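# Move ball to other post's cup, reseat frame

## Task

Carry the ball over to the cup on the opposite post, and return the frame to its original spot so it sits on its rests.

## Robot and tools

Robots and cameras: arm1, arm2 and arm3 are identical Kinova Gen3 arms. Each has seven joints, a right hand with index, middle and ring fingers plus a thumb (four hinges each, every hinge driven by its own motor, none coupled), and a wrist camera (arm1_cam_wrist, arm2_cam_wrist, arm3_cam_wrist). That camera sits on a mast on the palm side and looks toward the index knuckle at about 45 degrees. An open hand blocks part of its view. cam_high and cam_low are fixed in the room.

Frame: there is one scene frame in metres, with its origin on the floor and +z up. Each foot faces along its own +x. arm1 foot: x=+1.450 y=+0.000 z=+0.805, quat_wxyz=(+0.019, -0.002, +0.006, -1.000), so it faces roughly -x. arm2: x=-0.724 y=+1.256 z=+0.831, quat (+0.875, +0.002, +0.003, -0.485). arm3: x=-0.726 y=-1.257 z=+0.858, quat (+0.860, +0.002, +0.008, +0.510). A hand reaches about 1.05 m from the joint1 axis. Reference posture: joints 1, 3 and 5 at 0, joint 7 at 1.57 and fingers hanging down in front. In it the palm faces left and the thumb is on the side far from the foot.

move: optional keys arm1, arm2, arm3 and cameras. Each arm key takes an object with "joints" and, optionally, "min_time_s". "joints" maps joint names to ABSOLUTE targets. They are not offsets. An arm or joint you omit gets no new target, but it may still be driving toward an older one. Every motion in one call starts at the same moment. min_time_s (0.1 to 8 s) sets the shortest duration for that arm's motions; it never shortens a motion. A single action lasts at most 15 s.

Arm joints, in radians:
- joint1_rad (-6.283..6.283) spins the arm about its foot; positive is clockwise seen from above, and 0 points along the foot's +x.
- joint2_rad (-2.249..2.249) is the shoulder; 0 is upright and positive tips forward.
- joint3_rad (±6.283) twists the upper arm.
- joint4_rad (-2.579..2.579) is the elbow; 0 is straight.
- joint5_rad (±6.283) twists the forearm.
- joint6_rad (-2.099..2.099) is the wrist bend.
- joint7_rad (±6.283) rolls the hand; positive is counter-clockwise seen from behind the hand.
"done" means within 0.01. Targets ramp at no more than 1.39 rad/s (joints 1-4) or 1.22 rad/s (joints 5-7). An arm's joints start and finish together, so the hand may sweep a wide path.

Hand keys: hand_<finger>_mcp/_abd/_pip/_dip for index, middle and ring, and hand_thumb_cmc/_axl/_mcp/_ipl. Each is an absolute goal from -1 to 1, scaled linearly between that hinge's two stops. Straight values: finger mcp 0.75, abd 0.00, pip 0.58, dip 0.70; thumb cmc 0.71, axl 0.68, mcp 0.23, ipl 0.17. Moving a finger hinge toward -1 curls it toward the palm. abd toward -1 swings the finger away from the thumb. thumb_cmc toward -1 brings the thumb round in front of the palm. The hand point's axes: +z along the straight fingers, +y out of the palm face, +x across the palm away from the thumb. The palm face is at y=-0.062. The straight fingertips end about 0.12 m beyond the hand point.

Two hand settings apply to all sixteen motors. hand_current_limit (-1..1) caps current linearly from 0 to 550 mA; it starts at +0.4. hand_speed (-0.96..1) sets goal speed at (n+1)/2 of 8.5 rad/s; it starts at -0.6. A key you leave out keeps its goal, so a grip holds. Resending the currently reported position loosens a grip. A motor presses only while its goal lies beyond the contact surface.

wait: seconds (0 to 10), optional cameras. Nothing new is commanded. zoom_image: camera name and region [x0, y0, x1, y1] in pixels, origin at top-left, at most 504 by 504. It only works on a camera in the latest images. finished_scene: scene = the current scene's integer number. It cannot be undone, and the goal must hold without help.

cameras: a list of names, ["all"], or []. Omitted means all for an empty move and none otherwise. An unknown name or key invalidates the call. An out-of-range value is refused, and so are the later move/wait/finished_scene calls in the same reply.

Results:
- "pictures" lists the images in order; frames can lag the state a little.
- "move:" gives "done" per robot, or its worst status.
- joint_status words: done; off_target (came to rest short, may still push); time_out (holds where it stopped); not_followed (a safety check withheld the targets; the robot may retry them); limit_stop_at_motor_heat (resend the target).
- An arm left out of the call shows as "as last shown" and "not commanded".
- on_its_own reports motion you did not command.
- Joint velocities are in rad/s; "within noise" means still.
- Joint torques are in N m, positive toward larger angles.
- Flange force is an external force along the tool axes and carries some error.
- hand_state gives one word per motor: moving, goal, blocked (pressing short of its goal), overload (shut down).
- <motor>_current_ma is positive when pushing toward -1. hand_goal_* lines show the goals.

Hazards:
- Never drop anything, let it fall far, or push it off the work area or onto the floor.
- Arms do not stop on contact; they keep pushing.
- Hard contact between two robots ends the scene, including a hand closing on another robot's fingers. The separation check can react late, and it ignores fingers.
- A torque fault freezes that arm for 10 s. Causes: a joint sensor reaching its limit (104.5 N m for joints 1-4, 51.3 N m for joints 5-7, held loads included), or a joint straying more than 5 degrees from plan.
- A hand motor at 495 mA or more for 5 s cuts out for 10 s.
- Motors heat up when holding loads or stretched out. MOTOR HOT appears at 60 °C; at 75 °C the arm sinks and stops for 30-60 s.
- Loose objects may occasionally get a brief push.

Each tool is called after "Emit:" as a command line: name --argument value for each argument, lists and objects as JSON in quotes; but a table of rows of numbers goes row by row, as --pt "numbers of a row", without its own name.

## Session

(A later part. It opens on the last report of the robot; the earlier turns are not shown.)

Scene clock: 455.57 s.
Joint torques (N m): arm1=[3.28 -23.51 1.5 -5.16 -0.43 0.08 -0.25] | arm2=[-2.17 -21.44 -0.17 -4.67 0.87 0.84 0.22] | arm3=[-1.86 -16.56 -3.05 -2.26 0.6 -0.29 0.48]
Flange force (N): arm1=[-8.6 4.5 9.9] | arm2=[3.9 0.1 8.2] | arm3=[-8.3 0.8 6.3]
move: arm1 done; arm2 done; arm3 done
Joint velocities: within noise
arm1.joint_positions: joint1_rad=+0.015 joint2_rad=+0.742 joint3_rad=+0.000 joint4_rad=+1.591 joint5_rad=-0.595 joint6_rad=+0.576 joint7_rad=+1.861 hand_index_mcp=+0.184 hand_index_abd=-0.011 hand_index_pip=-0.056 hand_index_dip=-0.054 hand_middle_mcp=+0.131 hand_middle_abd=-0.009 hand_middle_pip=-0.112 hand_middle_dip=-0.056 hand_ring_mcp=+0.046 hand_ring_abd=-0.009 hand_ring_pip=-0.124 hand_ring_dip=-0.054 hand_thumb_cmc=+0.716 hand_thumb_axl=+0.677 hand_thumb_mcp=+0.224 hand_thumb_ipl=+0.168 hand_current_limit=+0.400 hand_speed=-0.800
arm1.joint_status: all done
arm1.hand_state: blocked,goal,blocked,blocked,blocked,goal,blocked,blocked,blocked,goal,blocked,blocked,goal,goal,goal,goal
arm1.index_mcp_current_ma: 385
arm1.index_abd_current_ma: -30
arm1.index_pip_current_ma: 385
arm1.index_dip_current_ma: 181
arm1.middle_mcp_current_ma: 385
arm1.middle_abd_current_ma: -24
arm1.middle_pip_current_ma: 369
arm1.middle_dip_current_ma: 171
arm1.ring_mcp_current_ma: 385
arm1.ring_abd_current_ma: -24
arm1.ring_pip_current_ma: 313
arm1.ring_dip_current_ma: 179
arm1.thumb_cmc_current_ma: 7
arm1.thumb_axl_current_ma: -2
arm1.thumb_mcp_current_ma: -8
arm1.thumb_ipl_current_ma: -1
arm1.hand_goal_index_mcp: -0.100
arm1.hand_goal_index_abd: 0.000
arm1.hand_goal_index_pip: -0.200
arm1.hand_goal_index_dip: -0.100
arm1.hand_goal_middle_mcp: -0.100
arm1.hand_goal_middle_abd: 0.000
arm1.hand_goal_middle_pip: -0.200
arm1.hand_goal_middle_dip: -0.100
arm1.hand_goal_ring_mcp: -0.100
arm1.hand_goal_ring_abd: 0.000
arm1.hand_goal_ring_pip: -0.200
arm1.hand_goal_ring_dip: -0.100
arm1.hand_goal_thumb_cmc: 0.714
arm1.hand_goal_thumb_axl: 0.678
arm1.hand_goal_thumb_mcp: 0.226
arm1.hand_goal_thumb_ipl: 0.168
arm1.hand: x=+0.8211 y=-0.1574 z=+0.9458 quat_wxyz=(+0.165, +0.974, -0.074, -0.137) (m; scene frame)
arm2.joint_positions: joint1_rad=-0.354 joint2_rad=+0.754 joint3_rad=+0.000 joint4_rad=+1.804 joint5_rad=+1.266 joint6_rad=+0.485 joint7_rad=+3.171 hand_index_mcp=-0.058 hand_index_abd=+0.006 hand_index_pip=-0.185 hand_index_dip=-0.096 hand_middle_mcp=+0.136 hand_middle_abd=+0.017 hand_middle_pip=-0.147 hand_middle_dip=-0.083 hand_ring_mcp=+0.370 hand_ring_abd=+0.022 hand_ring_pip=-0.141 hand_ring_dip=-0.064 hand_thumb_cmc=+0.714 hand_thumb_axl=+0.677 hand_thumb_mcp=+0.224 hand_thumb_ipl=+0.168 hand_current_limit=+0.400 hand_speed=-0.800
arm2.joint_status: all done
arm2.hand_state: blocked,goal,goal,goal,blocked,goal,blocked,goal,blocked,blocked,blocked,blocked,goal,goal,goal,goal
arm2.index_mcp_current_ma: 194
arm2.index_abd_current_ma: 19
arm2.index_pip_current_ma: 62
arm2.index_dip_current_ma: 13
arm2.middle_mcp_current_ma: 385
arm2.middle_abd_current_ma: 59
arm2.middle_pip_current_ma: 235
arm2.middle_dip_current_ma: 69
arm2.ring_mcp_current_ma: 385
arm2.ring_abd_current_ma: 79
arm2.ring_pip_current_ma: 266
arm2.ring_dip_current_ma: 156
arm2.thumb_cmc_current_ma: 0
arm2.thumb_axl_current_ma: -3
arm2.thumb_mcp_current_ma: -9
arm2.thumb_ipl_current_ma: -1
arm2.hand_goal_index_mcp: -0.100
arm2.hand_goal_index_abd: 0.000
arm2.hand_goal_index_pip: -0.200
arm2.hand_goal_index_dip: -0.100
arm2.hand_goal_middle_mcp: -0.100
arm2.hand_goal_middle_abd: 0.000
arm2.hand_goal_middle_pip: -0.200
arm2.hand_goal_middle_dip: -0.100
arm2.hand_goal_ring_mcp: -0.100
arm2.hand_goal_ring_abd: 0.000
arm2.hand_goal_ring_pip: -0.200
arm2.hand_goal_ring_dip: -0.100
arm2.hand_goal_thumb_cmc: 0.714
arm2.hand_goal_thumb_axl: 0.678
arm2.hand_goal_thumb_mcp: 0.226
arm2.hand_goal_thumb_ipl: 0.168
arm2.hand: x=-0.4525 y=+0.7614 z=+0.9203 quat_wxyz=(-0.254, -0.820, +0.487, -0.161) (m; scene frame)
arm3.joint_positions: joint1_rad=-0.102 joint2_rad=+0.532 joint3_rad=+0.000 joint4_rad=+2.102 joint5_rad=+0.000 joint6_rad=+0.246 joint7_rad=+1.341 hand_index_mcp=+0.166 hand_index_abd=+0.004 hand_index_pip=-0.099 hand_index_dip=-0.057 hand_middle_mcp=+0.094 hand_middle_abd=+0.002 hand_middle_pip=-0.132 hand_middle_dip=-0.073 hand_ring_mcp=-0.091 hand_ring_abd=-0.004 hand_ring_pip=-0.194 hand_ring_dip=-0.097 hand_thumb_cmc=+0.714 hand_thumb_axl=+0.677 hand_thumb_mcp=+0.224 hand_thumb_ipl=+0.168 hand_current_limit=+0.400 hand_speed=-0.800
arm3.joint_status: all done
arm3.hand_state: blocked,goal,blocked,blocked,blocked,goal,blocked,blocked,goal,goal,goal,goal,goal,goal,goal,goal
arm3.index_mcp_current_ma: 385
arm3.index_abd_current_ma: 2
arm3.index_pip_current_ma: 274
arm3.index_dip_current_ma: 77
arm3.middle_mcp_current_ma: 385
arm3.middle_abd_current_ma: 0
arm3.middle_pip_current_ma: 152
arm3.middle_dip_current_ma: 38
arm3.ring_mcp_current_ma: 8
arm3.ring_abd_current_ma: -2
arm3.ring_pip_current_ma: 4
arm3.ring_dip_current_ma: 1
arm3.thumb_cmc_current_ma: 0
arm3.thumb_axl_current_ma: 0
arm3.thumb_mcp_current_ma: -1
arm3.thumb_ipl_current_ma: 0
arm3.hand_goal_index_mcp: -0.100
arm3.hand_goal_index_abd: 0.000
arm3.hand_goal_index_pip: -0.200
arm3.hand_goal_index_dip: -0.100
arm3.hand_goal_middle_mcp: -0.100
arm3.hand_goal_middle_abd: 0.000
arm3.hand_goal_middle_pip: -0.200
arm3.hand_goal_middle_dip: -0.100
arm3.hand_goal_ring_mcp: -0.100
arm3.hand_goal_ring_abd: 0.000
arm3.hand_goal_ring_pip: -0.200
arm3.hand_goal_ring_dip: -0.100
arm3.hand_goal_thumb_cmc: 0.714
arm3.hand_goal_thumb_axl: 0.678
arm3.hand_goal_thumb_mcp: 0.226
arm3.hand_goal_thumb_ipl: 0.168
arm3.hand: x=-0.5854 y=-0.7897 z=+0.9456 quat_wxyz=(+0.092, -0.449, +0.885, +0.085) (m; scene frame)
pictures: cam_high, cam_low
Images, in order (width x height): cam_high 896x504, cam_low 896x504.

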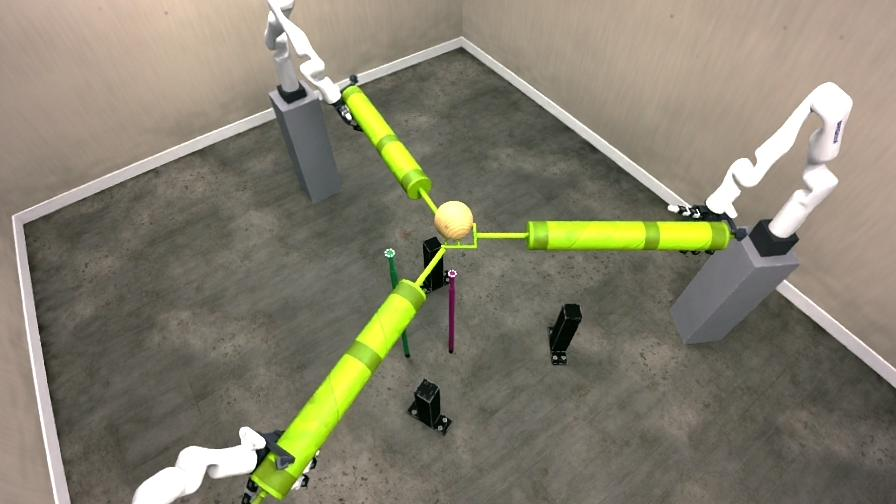

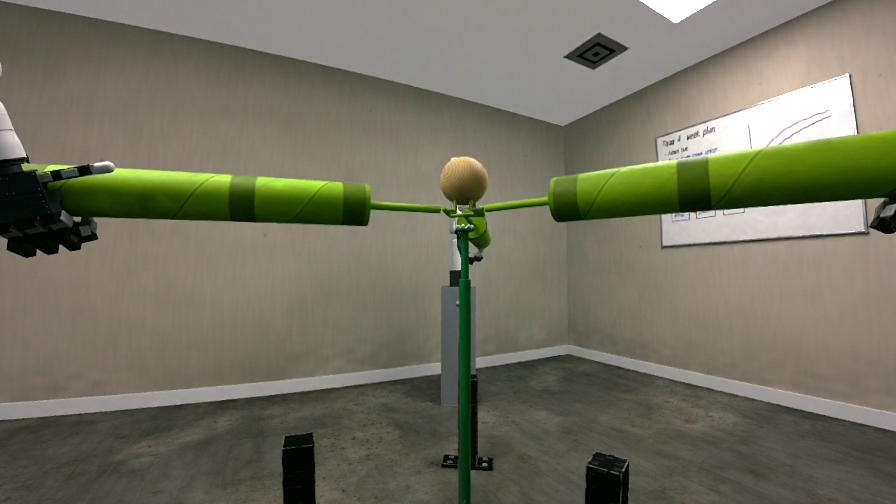

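Emit:
move --arm1 '{"joints":{"joint1_rad":0.2357,"joint2_rad":0.6733,"joint4_rad":1.7502,"joint5_rad":-0.7018,"joint6_rad":0.5972,"joint7_rad":2.18},"min_time_s":4}' --arm2 '{"joints":{"joint1_rad":-0.6135,"joint2_rad":0.742,"joint4_rad":1.8386,"joint5_rad":1.1622,"joint6_rad":0.6092,"joint7_rad":3.0368},"min_time_s":4}' --arm3 '{"joints":{"joint1_rad":-0.0797,"joint2_rad":0.7022,"joint4_rad":1.6974,"joint5_rad":0,"joint6_rad":0.4802,"joint7_rad":1.3632},"min_time_s":4}' --cameras '["cam_high","cam_low"]'

Emit:
zoom_image --camera "cam_low" --region '[400, 110, 540, 250]'

Emit:
zoom_image --camera "cam_high" --region '[350, 160, 490, 300]'

Scene clock: 468.53 s.
Joint torques (N m): arm1=[1.46 -21.19 -0.55 -2.57 -0.12 1.96 0.39] | arm2=[-1.05 -20.16 1.23 -2.49 0.39 2.24 -0.11] | arm3=[-2.11 -21.61 -3.02 -5.14 0.13 -0.54 0.21]
Flange force (N): arm1=[-13.5 1.0 10.0] | arm2=[6.8 -4.3 8.6] | arm3=[-7.2 -0.8 6.3]
move: arm1 done; arm2 done; arm3 done
Joint velocities: within noise
arm1.joint_positions: joint1_rad=+0.236 joint2_rad=+0.673 joint3_rad=+0.000 joint4_rad=+1.750 joint5_rad=-0.702 joint6_rad=+0.597 joint7_rad=+2.180 hand_index_mcp=+0.184 hand_index_abd=-0.002 hand_index_pip=-0.056 hand_index_dip=-0.054 hand_middle_mcp=+0.131 hand_middle_abd=+0.000 hand_middle_pip=-0.112 hand_middle_dip=-0.054 hand_ring_mcp=+0.046 hand_ring_abd=-0.001 hand_ring_pip=-0.124 hand_ring_dip=-0.054 hand_thumb_cmc=+0.716 hand_thumb_axl=+0.677 hand_thumb_mcp=+0.224 hand_thumb_ipl=+0.168 hand_current_limit=+0.400 hand_speed=-0.800
arm1.joint_status: all done
arm1.hand_state: blocked,goal,blocked,blocked,blocked,goal,blocked,blocked,blocked,goal,blocked,blocked,goal,goal,goal,goal
arm1.index_mcp_current_ma: 385
arm1.index_abd_current_ma: -3
arm1.index_pip_current_ma: 385
arm1.index_dip_current_ma: 181
arm1.middle_mcp_current_ma: 385
arm1.middle_abd_current_ma: 0
arm1.middle_pip_current_ma: 369
arm1.middle_dip_current_ma: 177
arm1.ring_mcp_current_ma: 385
arm1.ring_abd_current_ma: -2
arm1.ring_pip_current_ma: 313
arm1.ring_dip_current_ma: 179
arm1.thumb_cmc_current_ma: 7
arm1.thumb_axl_current_ma: -2
arm1.thumb_mcp_current_ma: -8
arm1.thumb_ipl_current_ma: -1
arm1.hand_goal_index_mcp: -0.100
arm1.hand_goal_index_abd: 0.000
arm1.hand_goal_index_pip: -0.200
arm1.hand_goal_index_dip: -0.100
arm1.hand_goal_middle_mcp: -0.100
arm1.hand_goal_middle_abd: 0.000
arm1.hand_goal_middle_pip: -0.200
arm1.hand_goal_middle_dip: -0.100
arm1.hand_goal_ring_mcp: -0.100
arm1.hand_goal_ring_abd: 0.000
arm1.hand_goal_ring_pip: -0.200
arm1.hand_goal_ring_dip: -0.100
arm1.hand_goal_thumb_cmc: 0.714
arm1.hand_goal_thumb_axl: 0.678
arm1.hand_goal_thumb_mcp: 0.226
arm1.hand_goal_thumb_ipl: 0.168
arm1.hand: x=+0.8782 y=-0.0542 z=+0.9457 quat_wxyz=(+0.166, +0.974, -0.074, -0.137) (m; scene frame)
arm2.joint_positions: joint1_rad=-0.613 joint2_rad=+0.742 joint3_rad=+0.000 joint4_rad=+1.839 joint5_rad=+1.162 joint6_rad=+0.609 joint7_rad=+3.037 hand_index_mcp=-0.058 hand_index_abd=+0.008 hand_index_pip=-0.184 hand_index_dip=-0.094 hand_middle_mcp=+0.134 hand_middle_abd=+0.015 hand_middle_pip=-0.147 hand_middle_dip=-0.079 hand_ring_mcp=+0.362 hand_ring_abd=+0.018 hand_ring_pip=-0.137 hand_ring_dip=-0.058 hand_thumb_cmc=+0.714 hand_thumb_axl=+0.677 hand_thumb_mcp=+0.224 hand_thumb_ipl=+0.168 hand_current_limit=+0.400 hand_speed=-0.800
arm2.joint_status: all done
arm2.hand_state: blocked,goal,goal,goal,blocked,goal,blocked,blocked,blocked,goal,blocked,blocked,goal,goal,goal,goal
arm2.index_mcp_current_ma: 194
arm2.index_abd_current_ma: 26
arm2.index_pip_current_ma: 67
arm2.index_dip_current_ma: 23
arm2.middle_mcp_current_ma: 385
arm2.middle_abd_current_ma: 52
arm2.middle_pip_current_ma: 235
arm2.middle_dip_current_ma: 88
arm2.ring_mcp_current_ma: 385
arm2.ring_abd_current_ma: 66
arm2.ring_pip_current_ma: 282
arm2.ring_dip_current_ma: 184
arm2.thumb_cmc_current_ma: 0
arm2.thumb_axl_current_ma: -3
arm2.thumb_mcp_current_ma: -9
arm2.thumb_ipl_current_ma: -1
arm2.hand_goal_index_mcp: -0.100
arm2.hand_goal_index_abd: 0.000
arm2.hand_goal_index_pip: -0.200
arm2.hand_goal_index_dip: -0.100
arm2.hand_goal_middle_mcp: -0.100
arm2.hand_goal_middle_abd: 0.000
arm2.hand_goal_middle_pip: -0.200
arm2.hand_goal_middle_dip: -0.100
arm2.hand_goal_ring_mcp: -0.100
arm2.hand_goal_ring_abd: 0.000
arm2.hand_goal_ring_pip: -0.200
arm2.hand_goal_ring_dip: -0.100
arm2.hand_goal_thumb_cmc: 0.714
arm2.hand_goal_thumb_axl: 0.678
arm2.hand_goal_thumb_mcp: 0.226
arm2.hand_goal_thumb_ipl: 0.168
arm2.hand: x=-0.3957 y=+0.8648 z=+0.9203 quat_wxyz=(-0.254, -0.820, +0.487, -0.161) (m; scene frame)
arm3.joint_positions: joint1_rad=-0.080 joint2_rad=+0.702 joint3_rad=+0.000 joint4_rad=+1.697 joint5_rad=+0.000 joint6_rad=+0.480 joint7_rad=+1.363 hand_index_mcp=+0.166 hand_index_abd=+0.004 hand_index_pip=-0.099 hand_index_dip=-0.057 hand_middle_mcp=+0.094 hand_middle_abd=+0.002 hand_middle_pip=-0.132 hand_middle_dip=-0.073 hand_ring_mcp=-0.091 hand_ring_abd=-0.004 hand_ring_pip=-0.194 hand_ring_dip=-0.097 hand_thumb_cmc=+0.714 hand_thumb_axl=+0.677 hand_thumb_mcp=+0.224 hand_thumb_ipl=+0.168 hand_current_limit=+0.400 hand_speed=-0.800
arm3.joint_status: all done
arm3.hand_state: blocked,goal,blocked,blocked,blocked,goal,blocked,blocked,goal,goal,goal,goal,goal,goal,goal,goal
arm3.index_mcp_current_ma: 385
arm3.index_abd_current_ma: 2
arm3.index_pip_current_ma: 274
arm3.index_dip_current_ma: 77
arm3.middle_mcp_current_ma: 385
arm3.middle_abd_current_ma: 1
arm3.middle_pip_current_ma: 152
arm3.middle_dip_current_ma: 38
arm3.ring_mcp_current_ma: 8
arm3.ring_abd_current_ma: -2
arm3.ring_pip_current_ma: 4
arm3.ring_dip_current_ma: 1
arm3.thumb_cmc_current_ma: 0
arm3.thumb_axl_current_ma: 0
arm3.thumb_mcp_current_ma: -1
arm3.thumb_ipl_current_ma: 0
arm3.hand_goal_index_mcp: -0.100
arm3.hand_goal_index_abd: 0.000
arm3.hand_goal_index_pip: -0.200
arm3.hand_goal_index_dip: -0.100
arm3.hand_goal_middle_mcp: -0.100
arm3.hand_goal_middle_abd: 0.000
arm3.hand_goal_middle_pip: -0.200
arm3.hand_goal_middle_dip: -0.100
arm3.hand_goal_ring_mcp: -0.100
arm3.hand_goal_ring_abd: 0.000
arm3.hand_goal_ring_pip: -0.200
arm3.hand_goal_ring_dip: -0.100
arm3.hand_goal_thumb_cmc: 0.714
arm3.hand_goal_thumb_axl: 0.678
arm3.hand_goal_thumb_mcp: 0.226
arm3.hand_goal_thumb_ipl: 0.168
arm3.hand: x=-0.5286 y=-0.6863 z=+0.9454 quat_wxyz=(+0.094, -0.450, +0.884, +0.083) (m; scene frame)
pictures: cam_high, cam_low
Images, in order (width x height): cam_high 896x504, cam_low 896x504.

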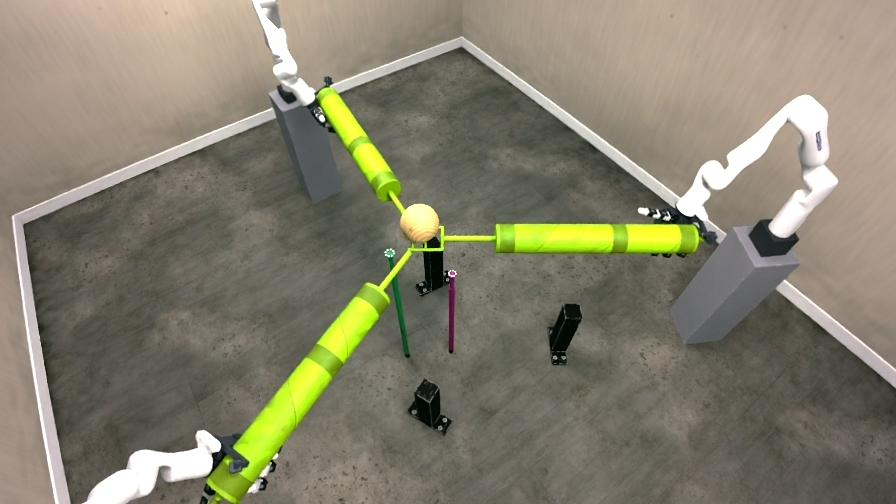

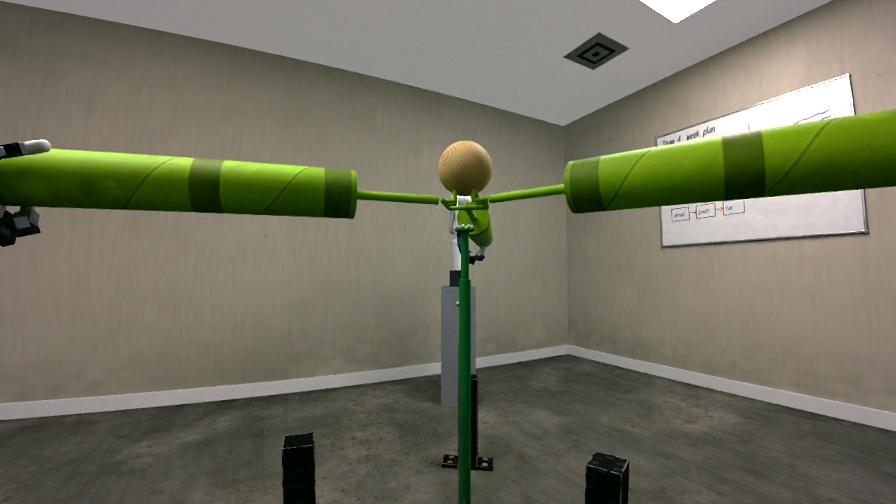

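Scaled by 3.600 from the camera's 896x504 image, which has a finer 1280x720 frame.

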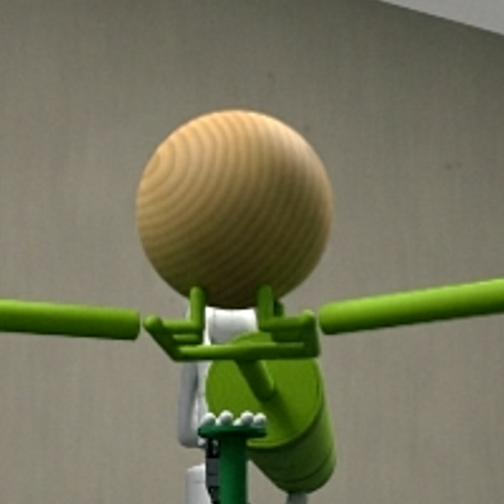

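Scaled by 3.600 from the camera's 896x504 image, which has a finer 1280x720 frame.

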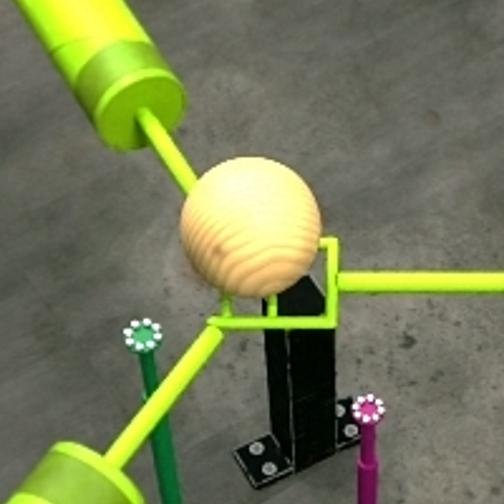

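Emit:
move --arm1 '{"joints":{"joint1_rad":0.4872,"joint2_rad":0.6512,"joint4_rad":1.805,"joint5_rad":-0.7056,"joint6_rad":0.6767,"joint7_rad":2.4236},"min_time_s":4}' --arm2 '{"joints":{"joint1_rad":-0.8623,"joint2_rad":0.7715,"joint4_rad":1.7635,"joint5_rad":0.9858,"joint6_rad":0.7512,"joint7_rad":2.9965},"min_time_s":4}' --arm3 '{"joints":{"joint1_rad":-0.0649,"joint2_rad":0.9175,"joint4_rad":1.2041,"joint5_rad":0,"joint6_rad":0.7582,"joint7_rad":1.3785},"min_time_s":4}' --cameras '["cam_high","cam_low"]'

Emit:
zoom_image --camera "cam_low" --region '[400, 110, 540, 250]'

Emit:
zoom_image --camera "cam_high" --region '[320, 170, 460, 310]'

Scene clock: 477.00 s.
Joint torques (N m): arm1=[2.24 -19.88 0.18 -1.52 0.15 2.41 0.47] | arm2=[-2.14 -20.42 0.32 -2.43 0.36 2.13 -0.05] | arm3=[-2.45 -26.54 -3.1 -7.11 -0.24 -0.34 0.26]
Flange force (N): arm1=[-14.9 -0.8 9.7] | arm2=[7.1 -5.4 8.6] | arm3=[-8.3 -0.9 6.8]
move: arm1 done; arm2 done; arm3 done
Joint velocities: within noise
arm1.joint_positions: joint1_rad=+0.487 joint2_rad=+0.651 joint3_rad=+0.000 joint4_rad=+1.805 joint5_rad=-0.706 joint6_rad=+0.677 joint7_rad=+2.424 hand_index_mcp=+0.185 hand_index_abd=-0.002 hand_index_pip=-0.056 hand_index_dip=-0.054 hand_middle_mcp=+0.131 hand_middle_abd=+0.001 hand_middle_pip=-0.112 hand_middle_dip=-0.054 hand_ring_mcp=+0.046 hand_ring_abd=+0.002 hand_ring_pip=-0.124 hand_ring_dip=-0.054 hand_thumb_cmc=+0.716 hand_thumb_axl=+0.677 hand_thumb_mcp=+0.224 hand_thumb_ipl=+0.168 hand_current_limit=+0.400 hand_speed=-0.800
arm1.joint_status: all done
arm1.hand_state: blocked,goal,blocked,blocked,blocked,goal,blocked,blocked,blocked,goal,blocked,blocked,goal,goal,goal,goal
arm1.index_mcp_current_ma: 385
arm1.index_abd_current_ma: -4
arm1.index_pip_current_ma: 385
arm1.index_dip_current_ma: 181
arm1.middle_mcp_current_ma: 385
arm1.middle_abd_current_ma: 1
arm1.middle_pip_current_ma: 369
arm1.middle_dip_current_ma: 177
arm1.ring_mcp_current_ma: 385
arm1.ring_abd_current_ma: 4
arm1.ring_pip_current_ma: 313
arm1.ring_dip_current_ma: 179
arm1.thumb_cmc_current_ma: 7
arm1.thumb_axl_current_ma: -2
arm1.thumb_mcp_current_ma: -8
arm1.thumb_ipl_current_ma: -1
arm1.hand_goal_index_mcp: -0.100
arm1.hand_goal_index_abd: 0.000
arm1.hand_goal_index_pip: -0.200
arm1.hand_goal_index_dip: -0.100
arm1.hand_goal_middle_mcp: -0.100
arm1.hand_goal_middle_abd: 0.000
arm1.hand_goal_middle_pip: -0.200
arm1.hand_goal_middle_dip: -0.100
arm1.hand_goal_ring_mcp: -0.100
arm1.hand_goal_ring_abd: 0.000
arm1.hand_goal_ring_pip: -0.200
arm1.hand_goal_ring_dip: -0.100
arm1.hand_goal_thumb_cmc: 0.714
arm1.hand_goal_thumb_axl: 0.678
arm1.hand_goal_thumb_mcp: 0.226
arm1.hand_goal_thumb_ipl: 0.168
arm1.hand: x=+0.9349 y=+0.0490 z=+0.9457 quat_wxyz=(+0.165, +0.974, -0.074, -0.137) (m; scene frame)
arm2.joint_positions: joint1_rad=-0.862 joint2_rad=+0.772 joint3_rad=+0.000 joint4_rad=+1.764 joint5_rad=+0.986 joint6_rad=+0.751 joint7_rad=+2.996 hand_index_mcp=-0.059 hand_index_abd=+0.008 hand_index_pip=-0.184 hand_index_dip=-0.095 hand_middle_mcp=+0.134 hand_middle_abd=+0.014 hand_middle_pip=-0.147 hand_middle_dip=-0.079 hand_ring_mcp=+0.361 hand_ring_abd=+0.017 hand_ring_pip=-0.135 hand_ring_dip=-0.058 hand_thumb_cmc=+0.714 hand_thumb_axl=+0.677 hand_thumb_mcp=+0.224 hand_thumb_ipl=+0.168 hand_current_limit=+0.400 hand_speed=-0.800
arm2.joint_status: all done
arm2.hand_state: blocked,goal,goal,goal,blocked,goal,blocked,blocked,blocked,goal,blocked,blocked,goal,goal,goal,goal
arm2.index_mcp_current_ma: 190
arm2.index_abd_current_ma: 26
arm2.index_pip_current_ma: 67
arm2.index_dip_current_ma: 21
arm2.middle_mcp_current_ma: 385
arm2.middle_abd_current_ma: 50
arm2.middle_pip_current_ma: 235
arm2.middle_dip_current_ma: 88
arm2.ring_mcp_current_ma: 385
arm2.ring_abd_current_ma: 60
arm2.ring_pip_current_ma: 291
arm2.ring_dip_current_ma: 184
arm2.thumb_cmc_current_ma: 0
arm2.thumb_axl_current_ma: -3
arm2.thumb_mcp_current_ma: -9
arm2.thumb_ipl_current_ma: -1
arm2.hand_goal_index_mcp: -0.100
arm2.hand_goal_index_abd: 0.000
arm2.hand_goal_index_pip: -0.200
arm2.hand_goal_index_dip: -0.100
arm2.hand_goal_middle_mcp: -0.100
arm2.hand_goal_middle_abd: 0.000
arm2.hand_goal_middle_pip: -0.200
arm2.hand_goal_middle_dip: -0.100
arm2.hand_goal_ring_mcp: -0.100
arm2.hand_goal_ring_abd: 0.000
arm2.hand_goal_ring_pip: -0.200
arm2.hand_goal_ring_dip: -0.100
arm2.hand_goal_thumb_cmc: 0.714
arm2.hand_goal_thumb_axl: 0.678
arm2.hand_goal_thumb_mcp: 0.226
arm2.hand_goal_thumb_ipl: 0.168
arm2.hand: x=-0.3388 y=+0.9679 z=+0.9201 quat_wxyz=(-0.254, -0.820, +0.487, -0.161) (m; scene frame)
arm3.joint_positions: joint1_rad=-0.065 joint2_rad=+0.917 joint3_rad=+0.000 joint4_rad=+1.204 joint5_rad=+0.000 joint6_rad=+0.758 joint7_rad=+1.378 hand_index_mcp=+0.166 hand_index_abd=+0.000 hand_index_pip=-0.099 hand_index_dip=-0.058 hand_middle_mcp=+0.094 hand_middle_abd=+0.004 hand_middle_pip=-0.132 hand_middle_dip=-0.075 hand_ring_mcp=-0.091 hand_ring_abd=-0.004 hand_ring_pip=-0.194 hand_ring_dip=-0.097 hand_thumb_cmc=+0.714 hand_thumb_axl=+0.677 hand_thumb_mcp=+0.224 hand_thumb_ipl=+0.168 hand_current_limit=+0.400 hand_speed=-0.800
arm3.joint_status: all done
arm3.hand_state: blocked,goal,blocked,blocked,blocked,goal,blocked,blocked,goal,goal,goal,goal,goal,goal,goal,goal
arm3.index_mcp_current_ma: 385
arm3.index_abd_current_ma: 0
arm3.index_pip_current_ma: 274
arm3.index_dip_current_ma: 74
arm3.middle_mcp_current_ma: 385
arm3.middle_abd_current_ma: 2
arm3.middle_pip_current_ma: 152
arm3.middle_dip_current_ma: 35
arm3.ring_mcp_current_ma: 8
arm3.ring_abd_current_ma: -2
arm3.ring_pip_current_ma: 4
arm3.ring_dip_current_ma: 1
arm3.thumb_cmc_current_ma: 0
arm3.thumb_axl_current_ma: 0
arm3.thumb_mcp_current_ma: -1
arm3.thumb_ipl_current_ma: 0
arm3.hand_goal_index_mcp: -0.100
arm3.hand_goal_index_abd: 0.000
arm3.hand_goal_index_pip: -0.200
arm3.hand_goal_index_dip: -0.100
arm3.hand_goal_middle_mcp: -0.100
arm3.hand_goal_middle_abd: 0.000
arm3.hand_goal_middle_pip: -0.200
arm3.hand_goal_middle_dip: -0.100
arm3.hand_goal_ring_mcp: -0.100
arm3.hand_goal_ring_abd: 0.000
arm3.hand_goal_ring_pip: -0.200
arm3.hand_goal_ring_dip: -0.100
arm3.hand_goal_thumb_cmc: 0.714
arm3.hand_goal_thumb_axl: 0.678
arm3.hand_goal_thumb_mcp: 0.226
arm3.hand_goal_thumb_ipl: 0.168
arm3.hand: x=-0.4714 y=-0.5833 z=+0.9454 quat_wxyz=(+0.095, -0.450, +0.884, +0.082) (m; scene frame)
pictures: cam_high, cam_low
Images, in order (width x height): cam_high 896x504, cam_low 896x504.

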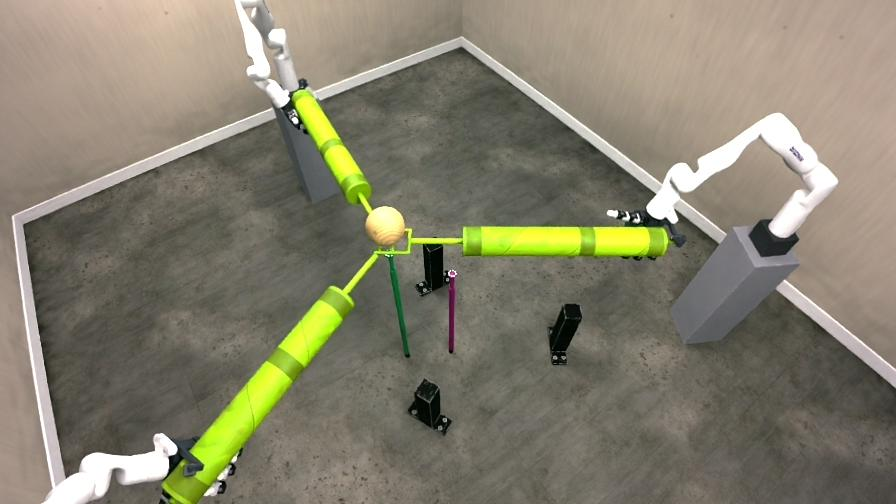

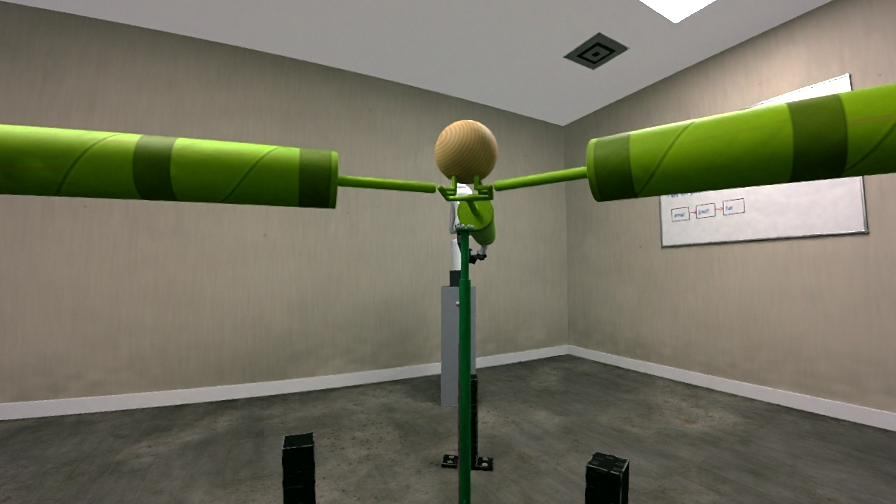

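Scaled by 3.600 from the camera's 896x504 image, which has a finer 1280x720 frame.

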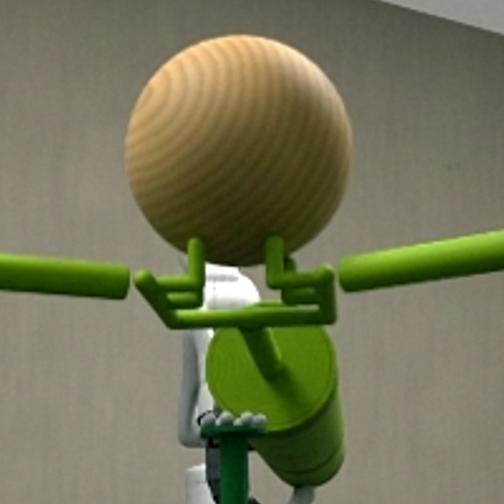

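Scaled by 3.600 from the camera's 896x504 image, which has a finer 1280x720 frame.

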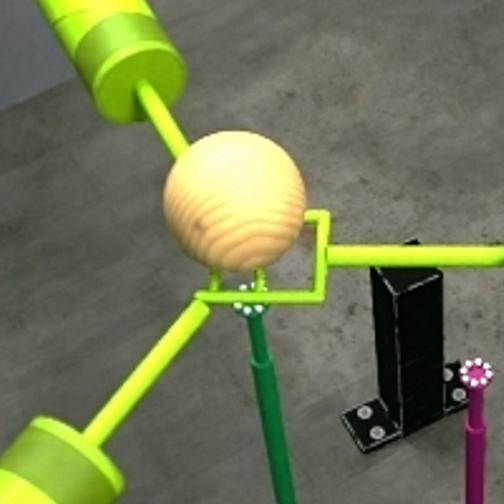

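Emit:
move --arm1 '{"joints":{"joint1_rad":0.486,"joint2_rad":0.7923,"joint4_rad":1.8382,"joint5_rad":-0.8822,"joint6_rad":0.5537,"joint7_rad":2.6379},"min_time_s":2.5}' --arm2 '{"joints":{"joint1_rad":-0.8615,"joint2_rad":0.9181,"joint4_rad":1.7667,"joint5_rad":1.1374,"joint6_rad":0.677,"joint7_rad":2.7969},"min_time_s":2.5}' --arm3 '{"joints":{"joint1_rad":-0.0637,"joint2_rad":1.0217,"joint4_rad":1.232,"joint5_rad":0,"joint6_rad":0.6261,"joint7_rad":1.3797},"min_time_s":2.5}' --cameras '["cam_high","cam_low"]'

Emit:
zoom_image --camera "cam_low" --region '[400, 140, 520, 260]'

Emit:
zoom_image --camera "cam_high" --region '[330, 190, 450, 310]'

Scene clock: 513.93 s.
Joint torques (N m): arm1=[2.63 -20.02 0.59 0.09 0.61 2.29 0.22] | arm2=[-2.39 -20.76 -0.03 -1.15 -0.05 2.02 -0.05] | arm3=[-2.62 -26.6 -3.21 -5.57 0.03 -0.16 0.45]
Flange force (N): arm1=[-13.6 -0.5 10.8] | arm2=[6.7 -4.6 9.3] | arm3=[-10.2 -0.4 8.0]
move: arm1 done; arm2 done; arm3 done
Joint velocities: within noise
arm1.joint_positions: joint1_rad=+0.486 joint2_rad=+0.792 joint3_rad=+0.000 joint4_rad=+1.838 joint5_rad=-0.882 joint6_rad=+0.554 joint7_rad=+2.638 hand_index_mcp=+0.185 hand_index_abd=+0.001 hand_index_pip=-0.056 hand_index_dip=-0.056 hand_middle_mcp=+0.131 hand_middle_abd=+0.002 hand_middle_pip=-0.112 hand_middle_dip=-0.054 hand_ring_mcp=+0.046 hand_ring_abd=+0.000 hand_ring_pip=-0.124 hand_ring_dip=-0.054 hand_thumb_cmc=+0.716 hand_thumb_axl=+0.677 hand_thumb_mcp=+0.224 hand_thumb_ipl=+0.168 hand_current_limit=+0.400 hand_speed=-0.800
arm1.joint_status: all done
arm1.hand_state: blocked,goal,blocked,blocked,blocked,goal,blocked,blocked,blocked,goal,blocked,blocked,goal,goal,goal,goal
arm1.index_mcp_current_ma: 385
arm1.index_abd_current_ma: 1
arm1.index_pip_current_ma: 385
arm1.index_dip_current_ma: 169
arm1.middle_mcp_current_ma: 385
arm1.middle_abd_current_ma: 5
arm1.middle_pip_current_ma: 369
arm1.middle_dip_current_ma: 177
arm1.ring_mcp_current_ma: 385
arm1.ring_abd_current_ma: 0
arm1.ring_pip_current_ma: 313
arm1.ring_dip_current_ma: 179
arm1.thumb_cmc_current_ma: 7
arm1.thumb_axl_current_ma: -2
arm1.thumb_mcp_current_ma: -8
arm1.thumb_ipl_current_ma: -1
arm1.hand_goal_index_mcp: -0.100
arm1.hand_goal_index_abd: 0.000
arm1.hand_goal_index_pip: -0.200
arm1.hand_goal_index_dip: -0.100
arm1.hand_goal_middle_mcp: -0.100
arm1.hand_goal_middle_abd: 0.000
arm1.hand_goal_middle_pip: -0.200
arm1.hand_goal_middle_dip: -0.100
arm1.hand_goal_ring_mcp: -0.100
arm1.hand_goal_ring_abd: 0.000
arm1.hand_goal_ring_pip: -0.200
arm1.hand_goal_ring_dip: -0.100
arm1.hand_goal_thumb_cmc: 0.714
arm1.hand_goal_thumb_axl: 0.678
arm1.hand_goal_thumb_mcp: 0.226
arm1.hand_goal_thumb_ipl: 0.168
arm1.hand: x=+0.9352 y=+0.0489 z=+0.8757 quat_wxyz=(+0.165, +0.974, -0.074, -0.137) (m; scene frame)
arm2.joint_positions: joint1_rad=-0.861 joint2_rad=+0.918 joint3_rad=+0.000 joint4_rad=+1.767 joint5_rad=+1.137 joint6_rad=+0.677 joint7_rad=+2.797 hand_index_mcp=-0.059 hand_index_abd=+0.008 hand_index_pip=-0.184 hand_index_dip=-0.094 hand_middle_mcp=+0.134 hand_middle_abd=+0.013 hand_middle_pip=-0.147 hand_middle_dip=-0.079 hand_ring_mcp=+0.361 hand_ring_abd=+0.015 hand_ring_pip=-0.135 hand_ring_dip=-0.058 hand_thumb_cmc=+0.714 hand_thumb_axl=+0.677 hand_thumb_mcp=+0.224 hand_thumb_ipl=+0.168 hand_current_limit=+0.400 hand_speed=-0.800
arm2.joint_status: all done
arm2.hand_state: blocked,goal,goal,goal,blocked,goal,blocked,blocked,blocked,goal,blocked,blocked,goal,goal,goal,goal
arm2.index_mcp_current_ma: 190
arm2.index_abd_current_ma: 25
arm2.index_pip_current_ma: 67
arm2.index_dip_current_ma: 22
arm2.middle_mcp_current_ma: 385
arm2.middle_abd_current_ma: 45
arm2.middle_pip_current_ma: 235
arm2.middle_dip_current_ma: 90
arm2.ring_mcp_current_ma: 385
arm2.ring_abd_current_ma: 52
arm2.ring_pip_current_ma: 291
arm2.ring_dip_current_ma: 184
arm2.thumb_cmc_current_ma: 0
arm2.thumb_axl_current_ma: -3
arm2.thumb_mcp_current_ma: -9
arm2.thumb_ipl_current_ma: -1
arm2.hand_goal_index_mcp: -0.100
arm2.hand_goal_index_abd: 0.000
arm2.hand_goal_index_pip: -0.200
arm2.hand_goal_index_dip: -0.100
arm2.hand_goal_middle_mcp: -0.100
arm2.hand_goal_middle_abd: 0.000
arm2.hand_goal_middle_pip: -0.200
arm2.hand_goal_middle_dip: -0.100
arm2.hand_goal_ring_mcp: -0.100
arm2.hand_goal_ring_abd: 0.000
arm2.hand_goal_ring_pip: -0.200
arm2.hand_goal_ring_dip: -0.100
arm2.hand_goal_thumb_cmc: 0.714
arm2.hand_goal_thumb_axl: 0.678
arm2.hand_goal_thumb_mcp: 0.226
arm2.hand_goal_thumb_ipl: 0.168
arm2.hand: x=-0.3387 y=+0.9680 z=+0.8501 quat_wxyz=(-0.254, -0.820, +0.487, -0.161) (m; scene frame)
arm3.joint_positions: joint1_rad=-0.064 joint2_rad=+1.022 joint3_rad=+0.000 joint4_rad=+1.232 joint5_rad=+0.000 joint6_rad=+0.626 joint7_rad=+1.380 hand_index_mcp=+0.166 hand_index_abd=+0.003 hand_index_pip=-0.099 hand_index_dip=-0.058 hand_middle_mcp=+0.094 hand_middle_abd=+0.004 hand_middle_pip=-0.132 hand_middle_dip=-0.075 hand_ring_mcp=-0.091 hand_ring_abd=-0.004 hand_ring_pip=-0.194 hand_ring_dip=-0.097 hand_thumb_cmc=+0.714 hand_thumb_axl=+0.677 hand_thumb_mcp=+0.224 hand_thumb_ipl=+0.168 hand_current_limit=+0.400 hand_speed=-0.800
arm3.joint_status: all done
arm3.hand_state: blocked,goal,blocked,blocked,blocked,goal,blocked,blocked,goal,goal,goal,goal,goal,goal,goal,goal
arm3.index_mcp_current_ma: 385
arm3.index_abd_current_ma: 1
arm3.index_pip_current_ma: 274
arm3.index_dip_current_ma: 74
arm3.middle_mcp_current_ma: 385
arm3.middle_abd_current_ma: 2
arm3.middle_pip_current_ma: 152
arm3.middle_dip_current_ma: 35
arm3.ring_mcp_current_ma: 8
arm3.ring_abd_current_ma: -2
arm3.ring_pip_current_ma: 4
arm3.ring_dip_current_ma: 1
arm3.thumb_cmc_current_ma: 0
arm3.thumb_axl_current_ma: 0
arm3.thumb_mcp_current_ma: -1
arm3.thumb_ipl_current_ma: 0
arm3.hand_goal_index_mcp: -0.100
arm3.hand_goal_index_abd: 0.000
arm3.hand_goal_index_pip: -0.200
arm3.hand_goal_index_dip: -0.100
arm3.hand_goal_middle_mcp: -0.100
arm3.hand_goal_middle_abd: 0.000
arm3.hand_goal_middle_pip: -0.200
arm3.hand_goal_middle_dip: -0.100
arm3.hand_goal_ring_mcp: -0.100
arm3.hand_goal_ring_abd: 0.000
arm3.hand_goal_ring_pip: -0.200
arm3.hand_goal_ring_dip: -0.100
arm3.hand_goal_thumb_cmc: 0.714
arm3.hand_goal_thumb_axl: 0.678
arm3.hand_goal_thumb_mcp: 0.226
arm3.hand_goal_thumb_ipl: 0.168
arm3.hand: x=-0.4714 y=-0.5832 z=+0.8754 quat_wxyz=(+0.095, -0.450, +0.884, +0.082) (m; scene frame)
pictures: cam_high, cam_low
Images, in order (width x height): cam_high 896x504, cam_low 896x504.

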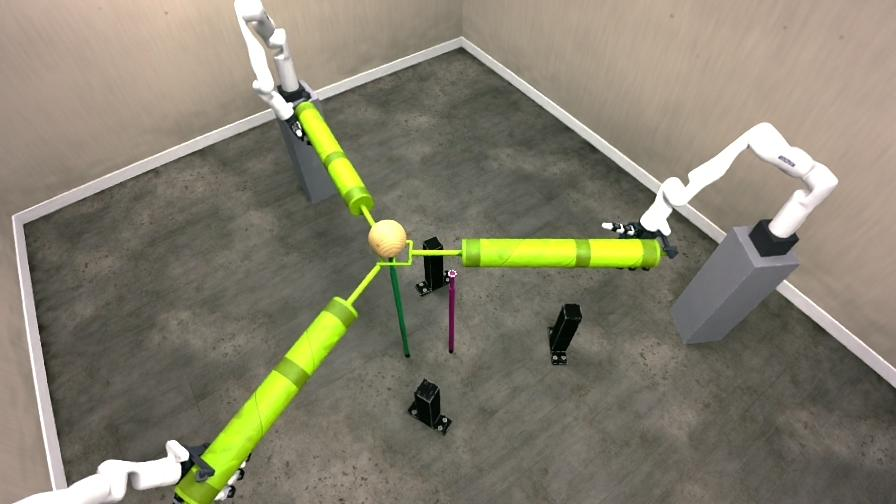

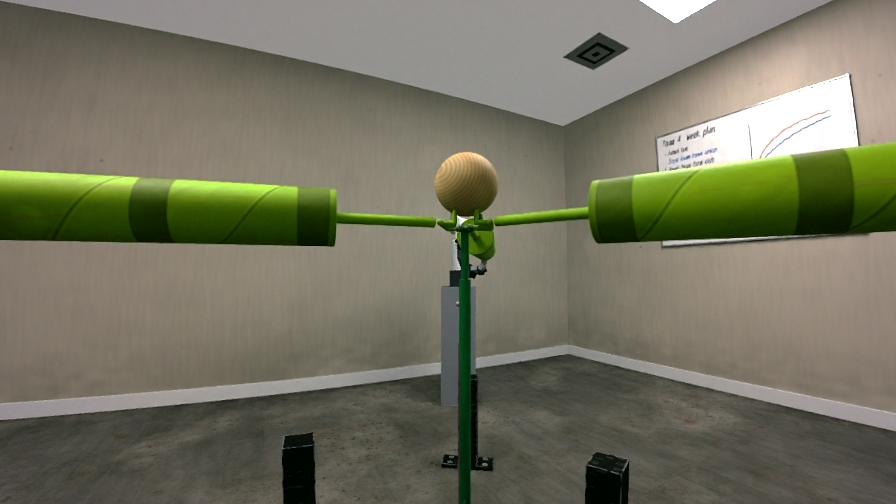

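Scaled by 4.200 from the camera's 896x504 image, which has a finer 1280x720 frame.

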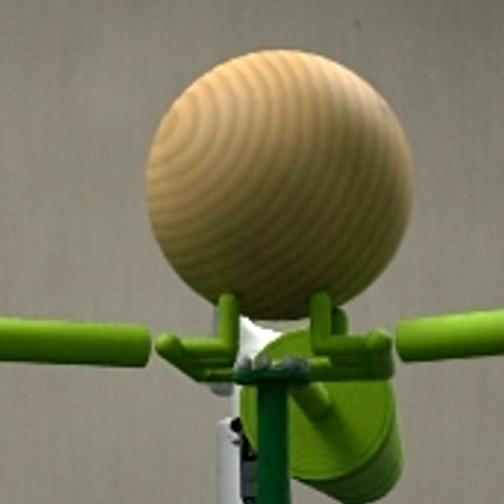

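Scaled by 4.200 from the camera's 896x504 image, which has a finer 1280x720 frame.

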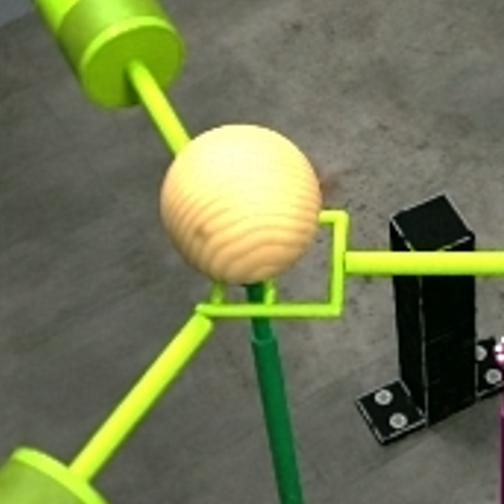

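Emit:
move --arm1 '{"joints":{"joint1_rad":0.4849,"joint2_rad":0.9252,"joint4_rad":1.836,"joint5_rad":-1.0738,"joint6_rad":0.48,"joint7_rad":2.8569},"min_time_s":3.5}' --arm2 '{"joints":{"joint1_rad":-0.8609,"joint2_rad":1.0519,"joint4_rad":1.7396,"joint5_rad":1.2668,"joint6_rad":0.6385,"joint7_rad":2.6344},"min_time_s":3.5}' --arm3 '{"joints":{"joint1_rad":-0.0626,"joint2_rad":1.1241,"joint4_rad":1.2245,"joint5_rad":0,"joint6_rad":0.5312,"joint7_rad":1.3809},"min_time_s":3.5}' --cameras '["cam_high","cam_low"]'

Emit:
zoom_image --camera "cam_low" --region '[400, 150, 520, 270]'

Emit:
zoom_image --camera "cam_high" --region '[330, 200, 450, 320]'

Scene clock: 526.33 s.
Joint torques (N m): arm1=[2.78 -19.33 0.95 1.58 0.87 2 0.34] | arm2=[-2.33 -20.36 -0.13 -0.08 -0.23 1.77 -0.18] | arm3=[-2.65 -25.47 -3.07 -4.39 0.25 -0.09 0.45]
Flange force (N): arm1=[-13.9 0.5 9.6] | arm2=[7.5 -4.4 8.0] | arm3=[-10.2 -0.4 6.7]
move: arm1 done; arm2 done; arm3 done
Joint velocities: within noise
arm1.joint_positions: joint1_rad=+0.485 joint2_rad=+0.925 joint3_rad=+0.000 joint4_rad=+1.836 joint5_rad=-1.074 joint6_rad=+0.480 joint7_rad=+2.857 hand_index_mcp=+0.185 hand_index_abd=+0.003 hand_index_pip=-0.056 hand_index_dip=-0.056 hand_middle_mcp=+0.131 hand_middle_abd=+0.001 hand_middle_pip=-0.112 hand_middle_dip=-0.054 hand_ring_mcp=+0.046 hand_ring_abd=+0.000 hand_ring_pip=-0.124 hand_ring_dip=-0.055 hand_thumb_cmc=+0.716 hand_thumb_axl=+0.677 hand_thumb_mcp=+0.224 hand_thumb_ipl=+0.168 hand_current_limit=+0.400 hand_speed=-0.800
arm1.joint_status: all done
arm1.hand_state: blocked,goal,blocked,blocked,blocked,goal,blocked,blocked,blocked,goal,blocked,blocked,goal,goal,goal,goal
arm1.index_mcp_current_ma: 385
arm1.index_abd_current_ma: 7
arm1.index_pip_current_ma: 385
arm1.index_dip_current_ma: 169
arm1.middle_mcp_current_ma: 385
arm1.middle_abd_current_ma: 2
arm1.middle_pip_current_ma: 369
arm1.middle_dip_current_ma: 177
arm1.ring_mcp_current_ma: 385
arm1.ring_abd_current_ma: -1
arm1.ring_pip_current_ma: 313
arm1.ring_dip_current_ma: 175
arm1.thumb_cmc_current_ma: 7
arm1.thumb_axl_current_ma: -2
arm1.thumb_mcp_current_ma: -8
arm1.thumb_ipl_current_ma: -1
arm1.hand_goal_index_mcp: -0.100
arm1.hand_goal_index_abd: 0.000
arm1.hand_goal_index_pip: -0.200
arm1.hand_goal_index_dip: -0.100
arm1.hand_goal_middle_mcp: -0.100
arm1.hand_goal_middle_abd: 0.000
arm1.hand_goal_middle_pip: -0.200
arm1.hand_goal_middle_dip: -0.100
arm1.hand_goal_ring_mcp: -0.100
arm1.hand_goal_ring_abd: 0.000
arm1.hand_goal_ring_pip: -0.200
arm1.hand_goal_ring_dip: -0.100
arm1.hand_goal_thumb_cmc: 0.714
arm1.hand_goal_thumb_axl: 0.678
arm1.hand_goal_thumb_mcp: 0.226
arm1.hand_goal_thumb_ipl: 0.168
arm1.hand: x=+0.9352 y=+0.0488 z=+0.8157 quat_wxyz=(+0.165, +0.974, -0.074, -0.137) (m; scene frame)
arm2.joint_positions: joint1_rad=-0.861 joint2_rad=+1.052 joint3_rad=+0.000 joint4_rad=+1.740 joint5_rad=+1.267 joint6_rad=+0.638 joint7_rad=+2.634 hand_index_mcp=-0.059 hand_index_abd=+0.007 hand_index_pip=-0.184 hand_index_dip=-0.094 hand_middle_mcp=+0.134 hand_middle_abd=+0.012 hand_middle_pip=-0.147 hand_middle_dip=-0.079 hand_ring_mcp=+0.361 hand_ring_abd=+0.014 hand_ring_pip=-0.135 hand_ring_dip=-0.058 hand_thumb_cmc=+0.714 hand_thumb_axl=+0.677 hand_thumb_mcp=+0.224 hand_thumb_ipl=+0.168 hand_current_limit=+0.400 hand_speed=-0.800
arm2.joint_status: all done
arm2.hand_state: blocked,goal,goal,goal,blocked,goal,blocked,blocked,blocked,goal,blocked,blocked,goal,goal,goal,goal
arm2.index_mcp_current_ma: 190
arm2.index_abd_current_ma: 25
arm2.index_pip_current_ma: 67
arm2.index_dip_current_ma: 22
arm2.middle_mcp_current_ma: 385
arm2.middle_abd_current_ma: 42
arm2.middle_pip_current_ma: 235
arm2.middle_dip_current_ma: 90
arm2.ring_mcp_current_ma: 385
arm2.ring_abd_current_ma: 48
arm2.ring_pip_current_ma: 291
arm2.ring_dip_current_ma: 184
arm2.thumb_cmc_current_ma: 0
arm2.thumb_axl_current_ma: -3
arm2.thumb_mcp_current_ma: -9
arm2.thumb_ipl_current_ma: -1
arm2.hand_goal_index_mcp: -0.100
arm2.hand_goal_index_abd: 0.000
arm2.hand_goal_index_pip: -0.200
arm2.hand_goal_index_dip: -0.100
arm2.hand_goal_middle_mcp: -0.100
arm2.hand_goal_middle_abd: 0.000
arm2.hand_goal_middle_pip: -0.200
arm2.hand_goal_middle_dip: -0.100
arm2.hand_goal_ring_mcp: -0.100
arm2.hand_goal_ring_abd: 0.000
arm2.hand_goal_ring_pip: -0.200
arm2.hand_goal_ring_dip: -0.100
arm2.hand_goal_thumb_cmc: 0.714
arm2.hand_goal_thumb_axl: 0.678
arm2.hand_goal_thumb_mcp: 0.226
arm2.hand_goal_thumb_ipl: 0.168
arm2.hand: x=-0.3387 y=+0.9681 z=+0.7901 quat_wxyz=(-0.254, -0.820, +0.487, -0.161) (m; scene frame)
arm3.joint_positions: joint1_rad=-0.063 joint2_rad=+1.124 joint3_rad=+0.000 joint4_rad=+1.225 joint5_rad=+0.000 joint6_rad=+0.531 joint7_rad=+1.381 hand_index_mcp=+0.166 hand_index_abd=+0.002 hand_index_pip=-0.099 hand_index_dip=-0.058 hand_middle_mcp=+0.094 hand_middle_abd=+0.003 hand_middle_pip=-0.132 hand_middle_dip=-0.075 hand_ring_mcp=-0.091 hand_ring_abd=-0.004 hand_ring_pip=-0.194 hand_ring_dip=-0.097 hand_thumb_cmc=+0.714 hand_thumb_axl=+0.677 hand_thumb_mcp=+0.224 hand_thumb_ipl=+0.168 hand_current_limit=+0.400 hand_speed=-0.800
arm3.joint_status: all done
arm3.hand_state: blocked,goal,blocked,blocked,blocked,goal,blocked,blocked,goal,goal,goal,goal,goal,goal,goal,goal
arm3.index_mcp_current_ma: 385
arm3.index_abd_current_ma: 0
arm3.index_pip_current_ma: 274
arm3.index_dip_current_ma: 74
arm3.middle_mcp_current_ma: 385
arm3.middle_abd_current_ma: 1
arm3.middle_pip_current_ma: 152
arm3.middle_dip_current_ma: 35
arm3.ring_mcp_current_ma: 8
arm3.ring_abd_current_ma: -2
arm3.ring_pip_current_ma: 4
arm3.ring_dip_current_ma: 1
arm3.thumb_cmc_current_ma: 0
arm3.thumb_axl_current_ma: 0
arm3.thumb_mcp_current_ma: -1
arm3.thumb_ipl_current_ma: 0
arm3.hand_goal_index_mcp: -0.100
arm3.hand_goal_index_abd: 0.000
arm3.hand_goal_index_pip: -0.200
arm3.hand_goal_index_dip: -0.100
arm3.hand_goal_middle_mcp: -0.100
arm3.hand_goal_middle_abd: 0.000
arm3.hand_goal_middle_pip: -0.200
arm3.hand_goal_middle_dip: -0.100
arm3.hand_goal_ring_mcp: -0.100
arm3.hand_goal_ring_abd: 0.000
arm3.hand_goal_ring_pip: -0.200
arm3.hand_goal_ring_dip: -0.100
arm3.hand_goal_thumb_cmc: 0.714
arm3.hand_goal_thumb_axl: 0.678
arm3.hand_goal_thumb_mcp: 0.226
arm3.hand_goal_thumb_ipl: 0.168
arm3.hand: x=-0.4714 y=-0.5833 z=+0.8153 quat_wxyz=(+0.095, -0.450, +0.884, +0.081) (m; scene frame)
pictures: cam_high, cam_low
Images, in order (width x height): cam_high 896x504, cam_low 896x504.

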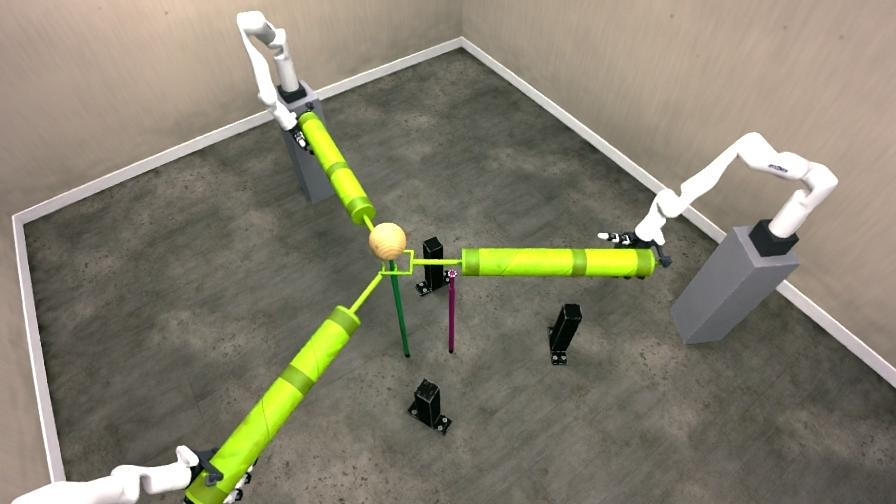

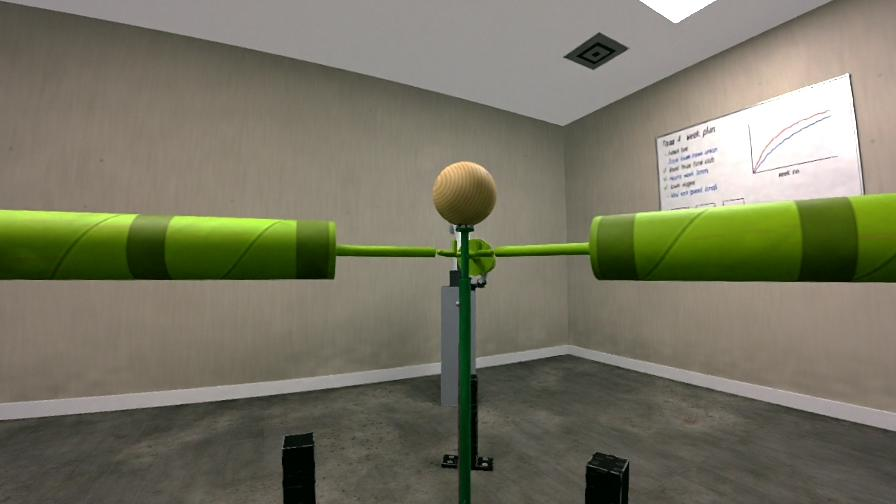

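Scaled by 4.200 from the camera's 896x504 image, which has a finer 1280x720 frame.

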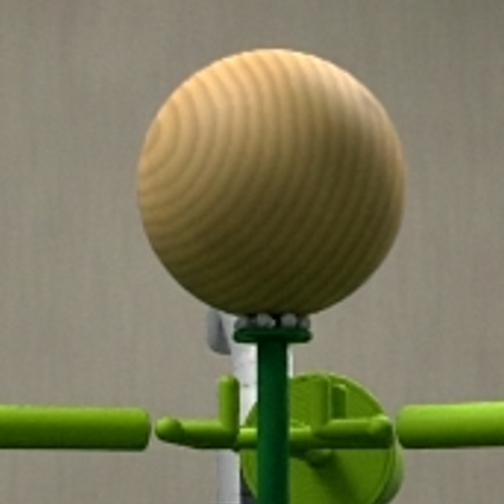

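Scaled by 4.200 from the camera's 896x504 image, which has a finer 1280x720 frame.

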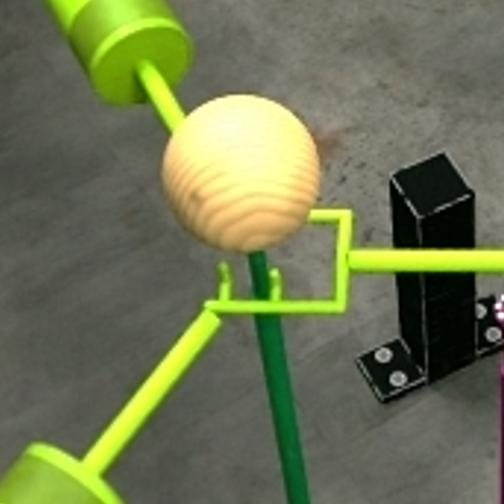

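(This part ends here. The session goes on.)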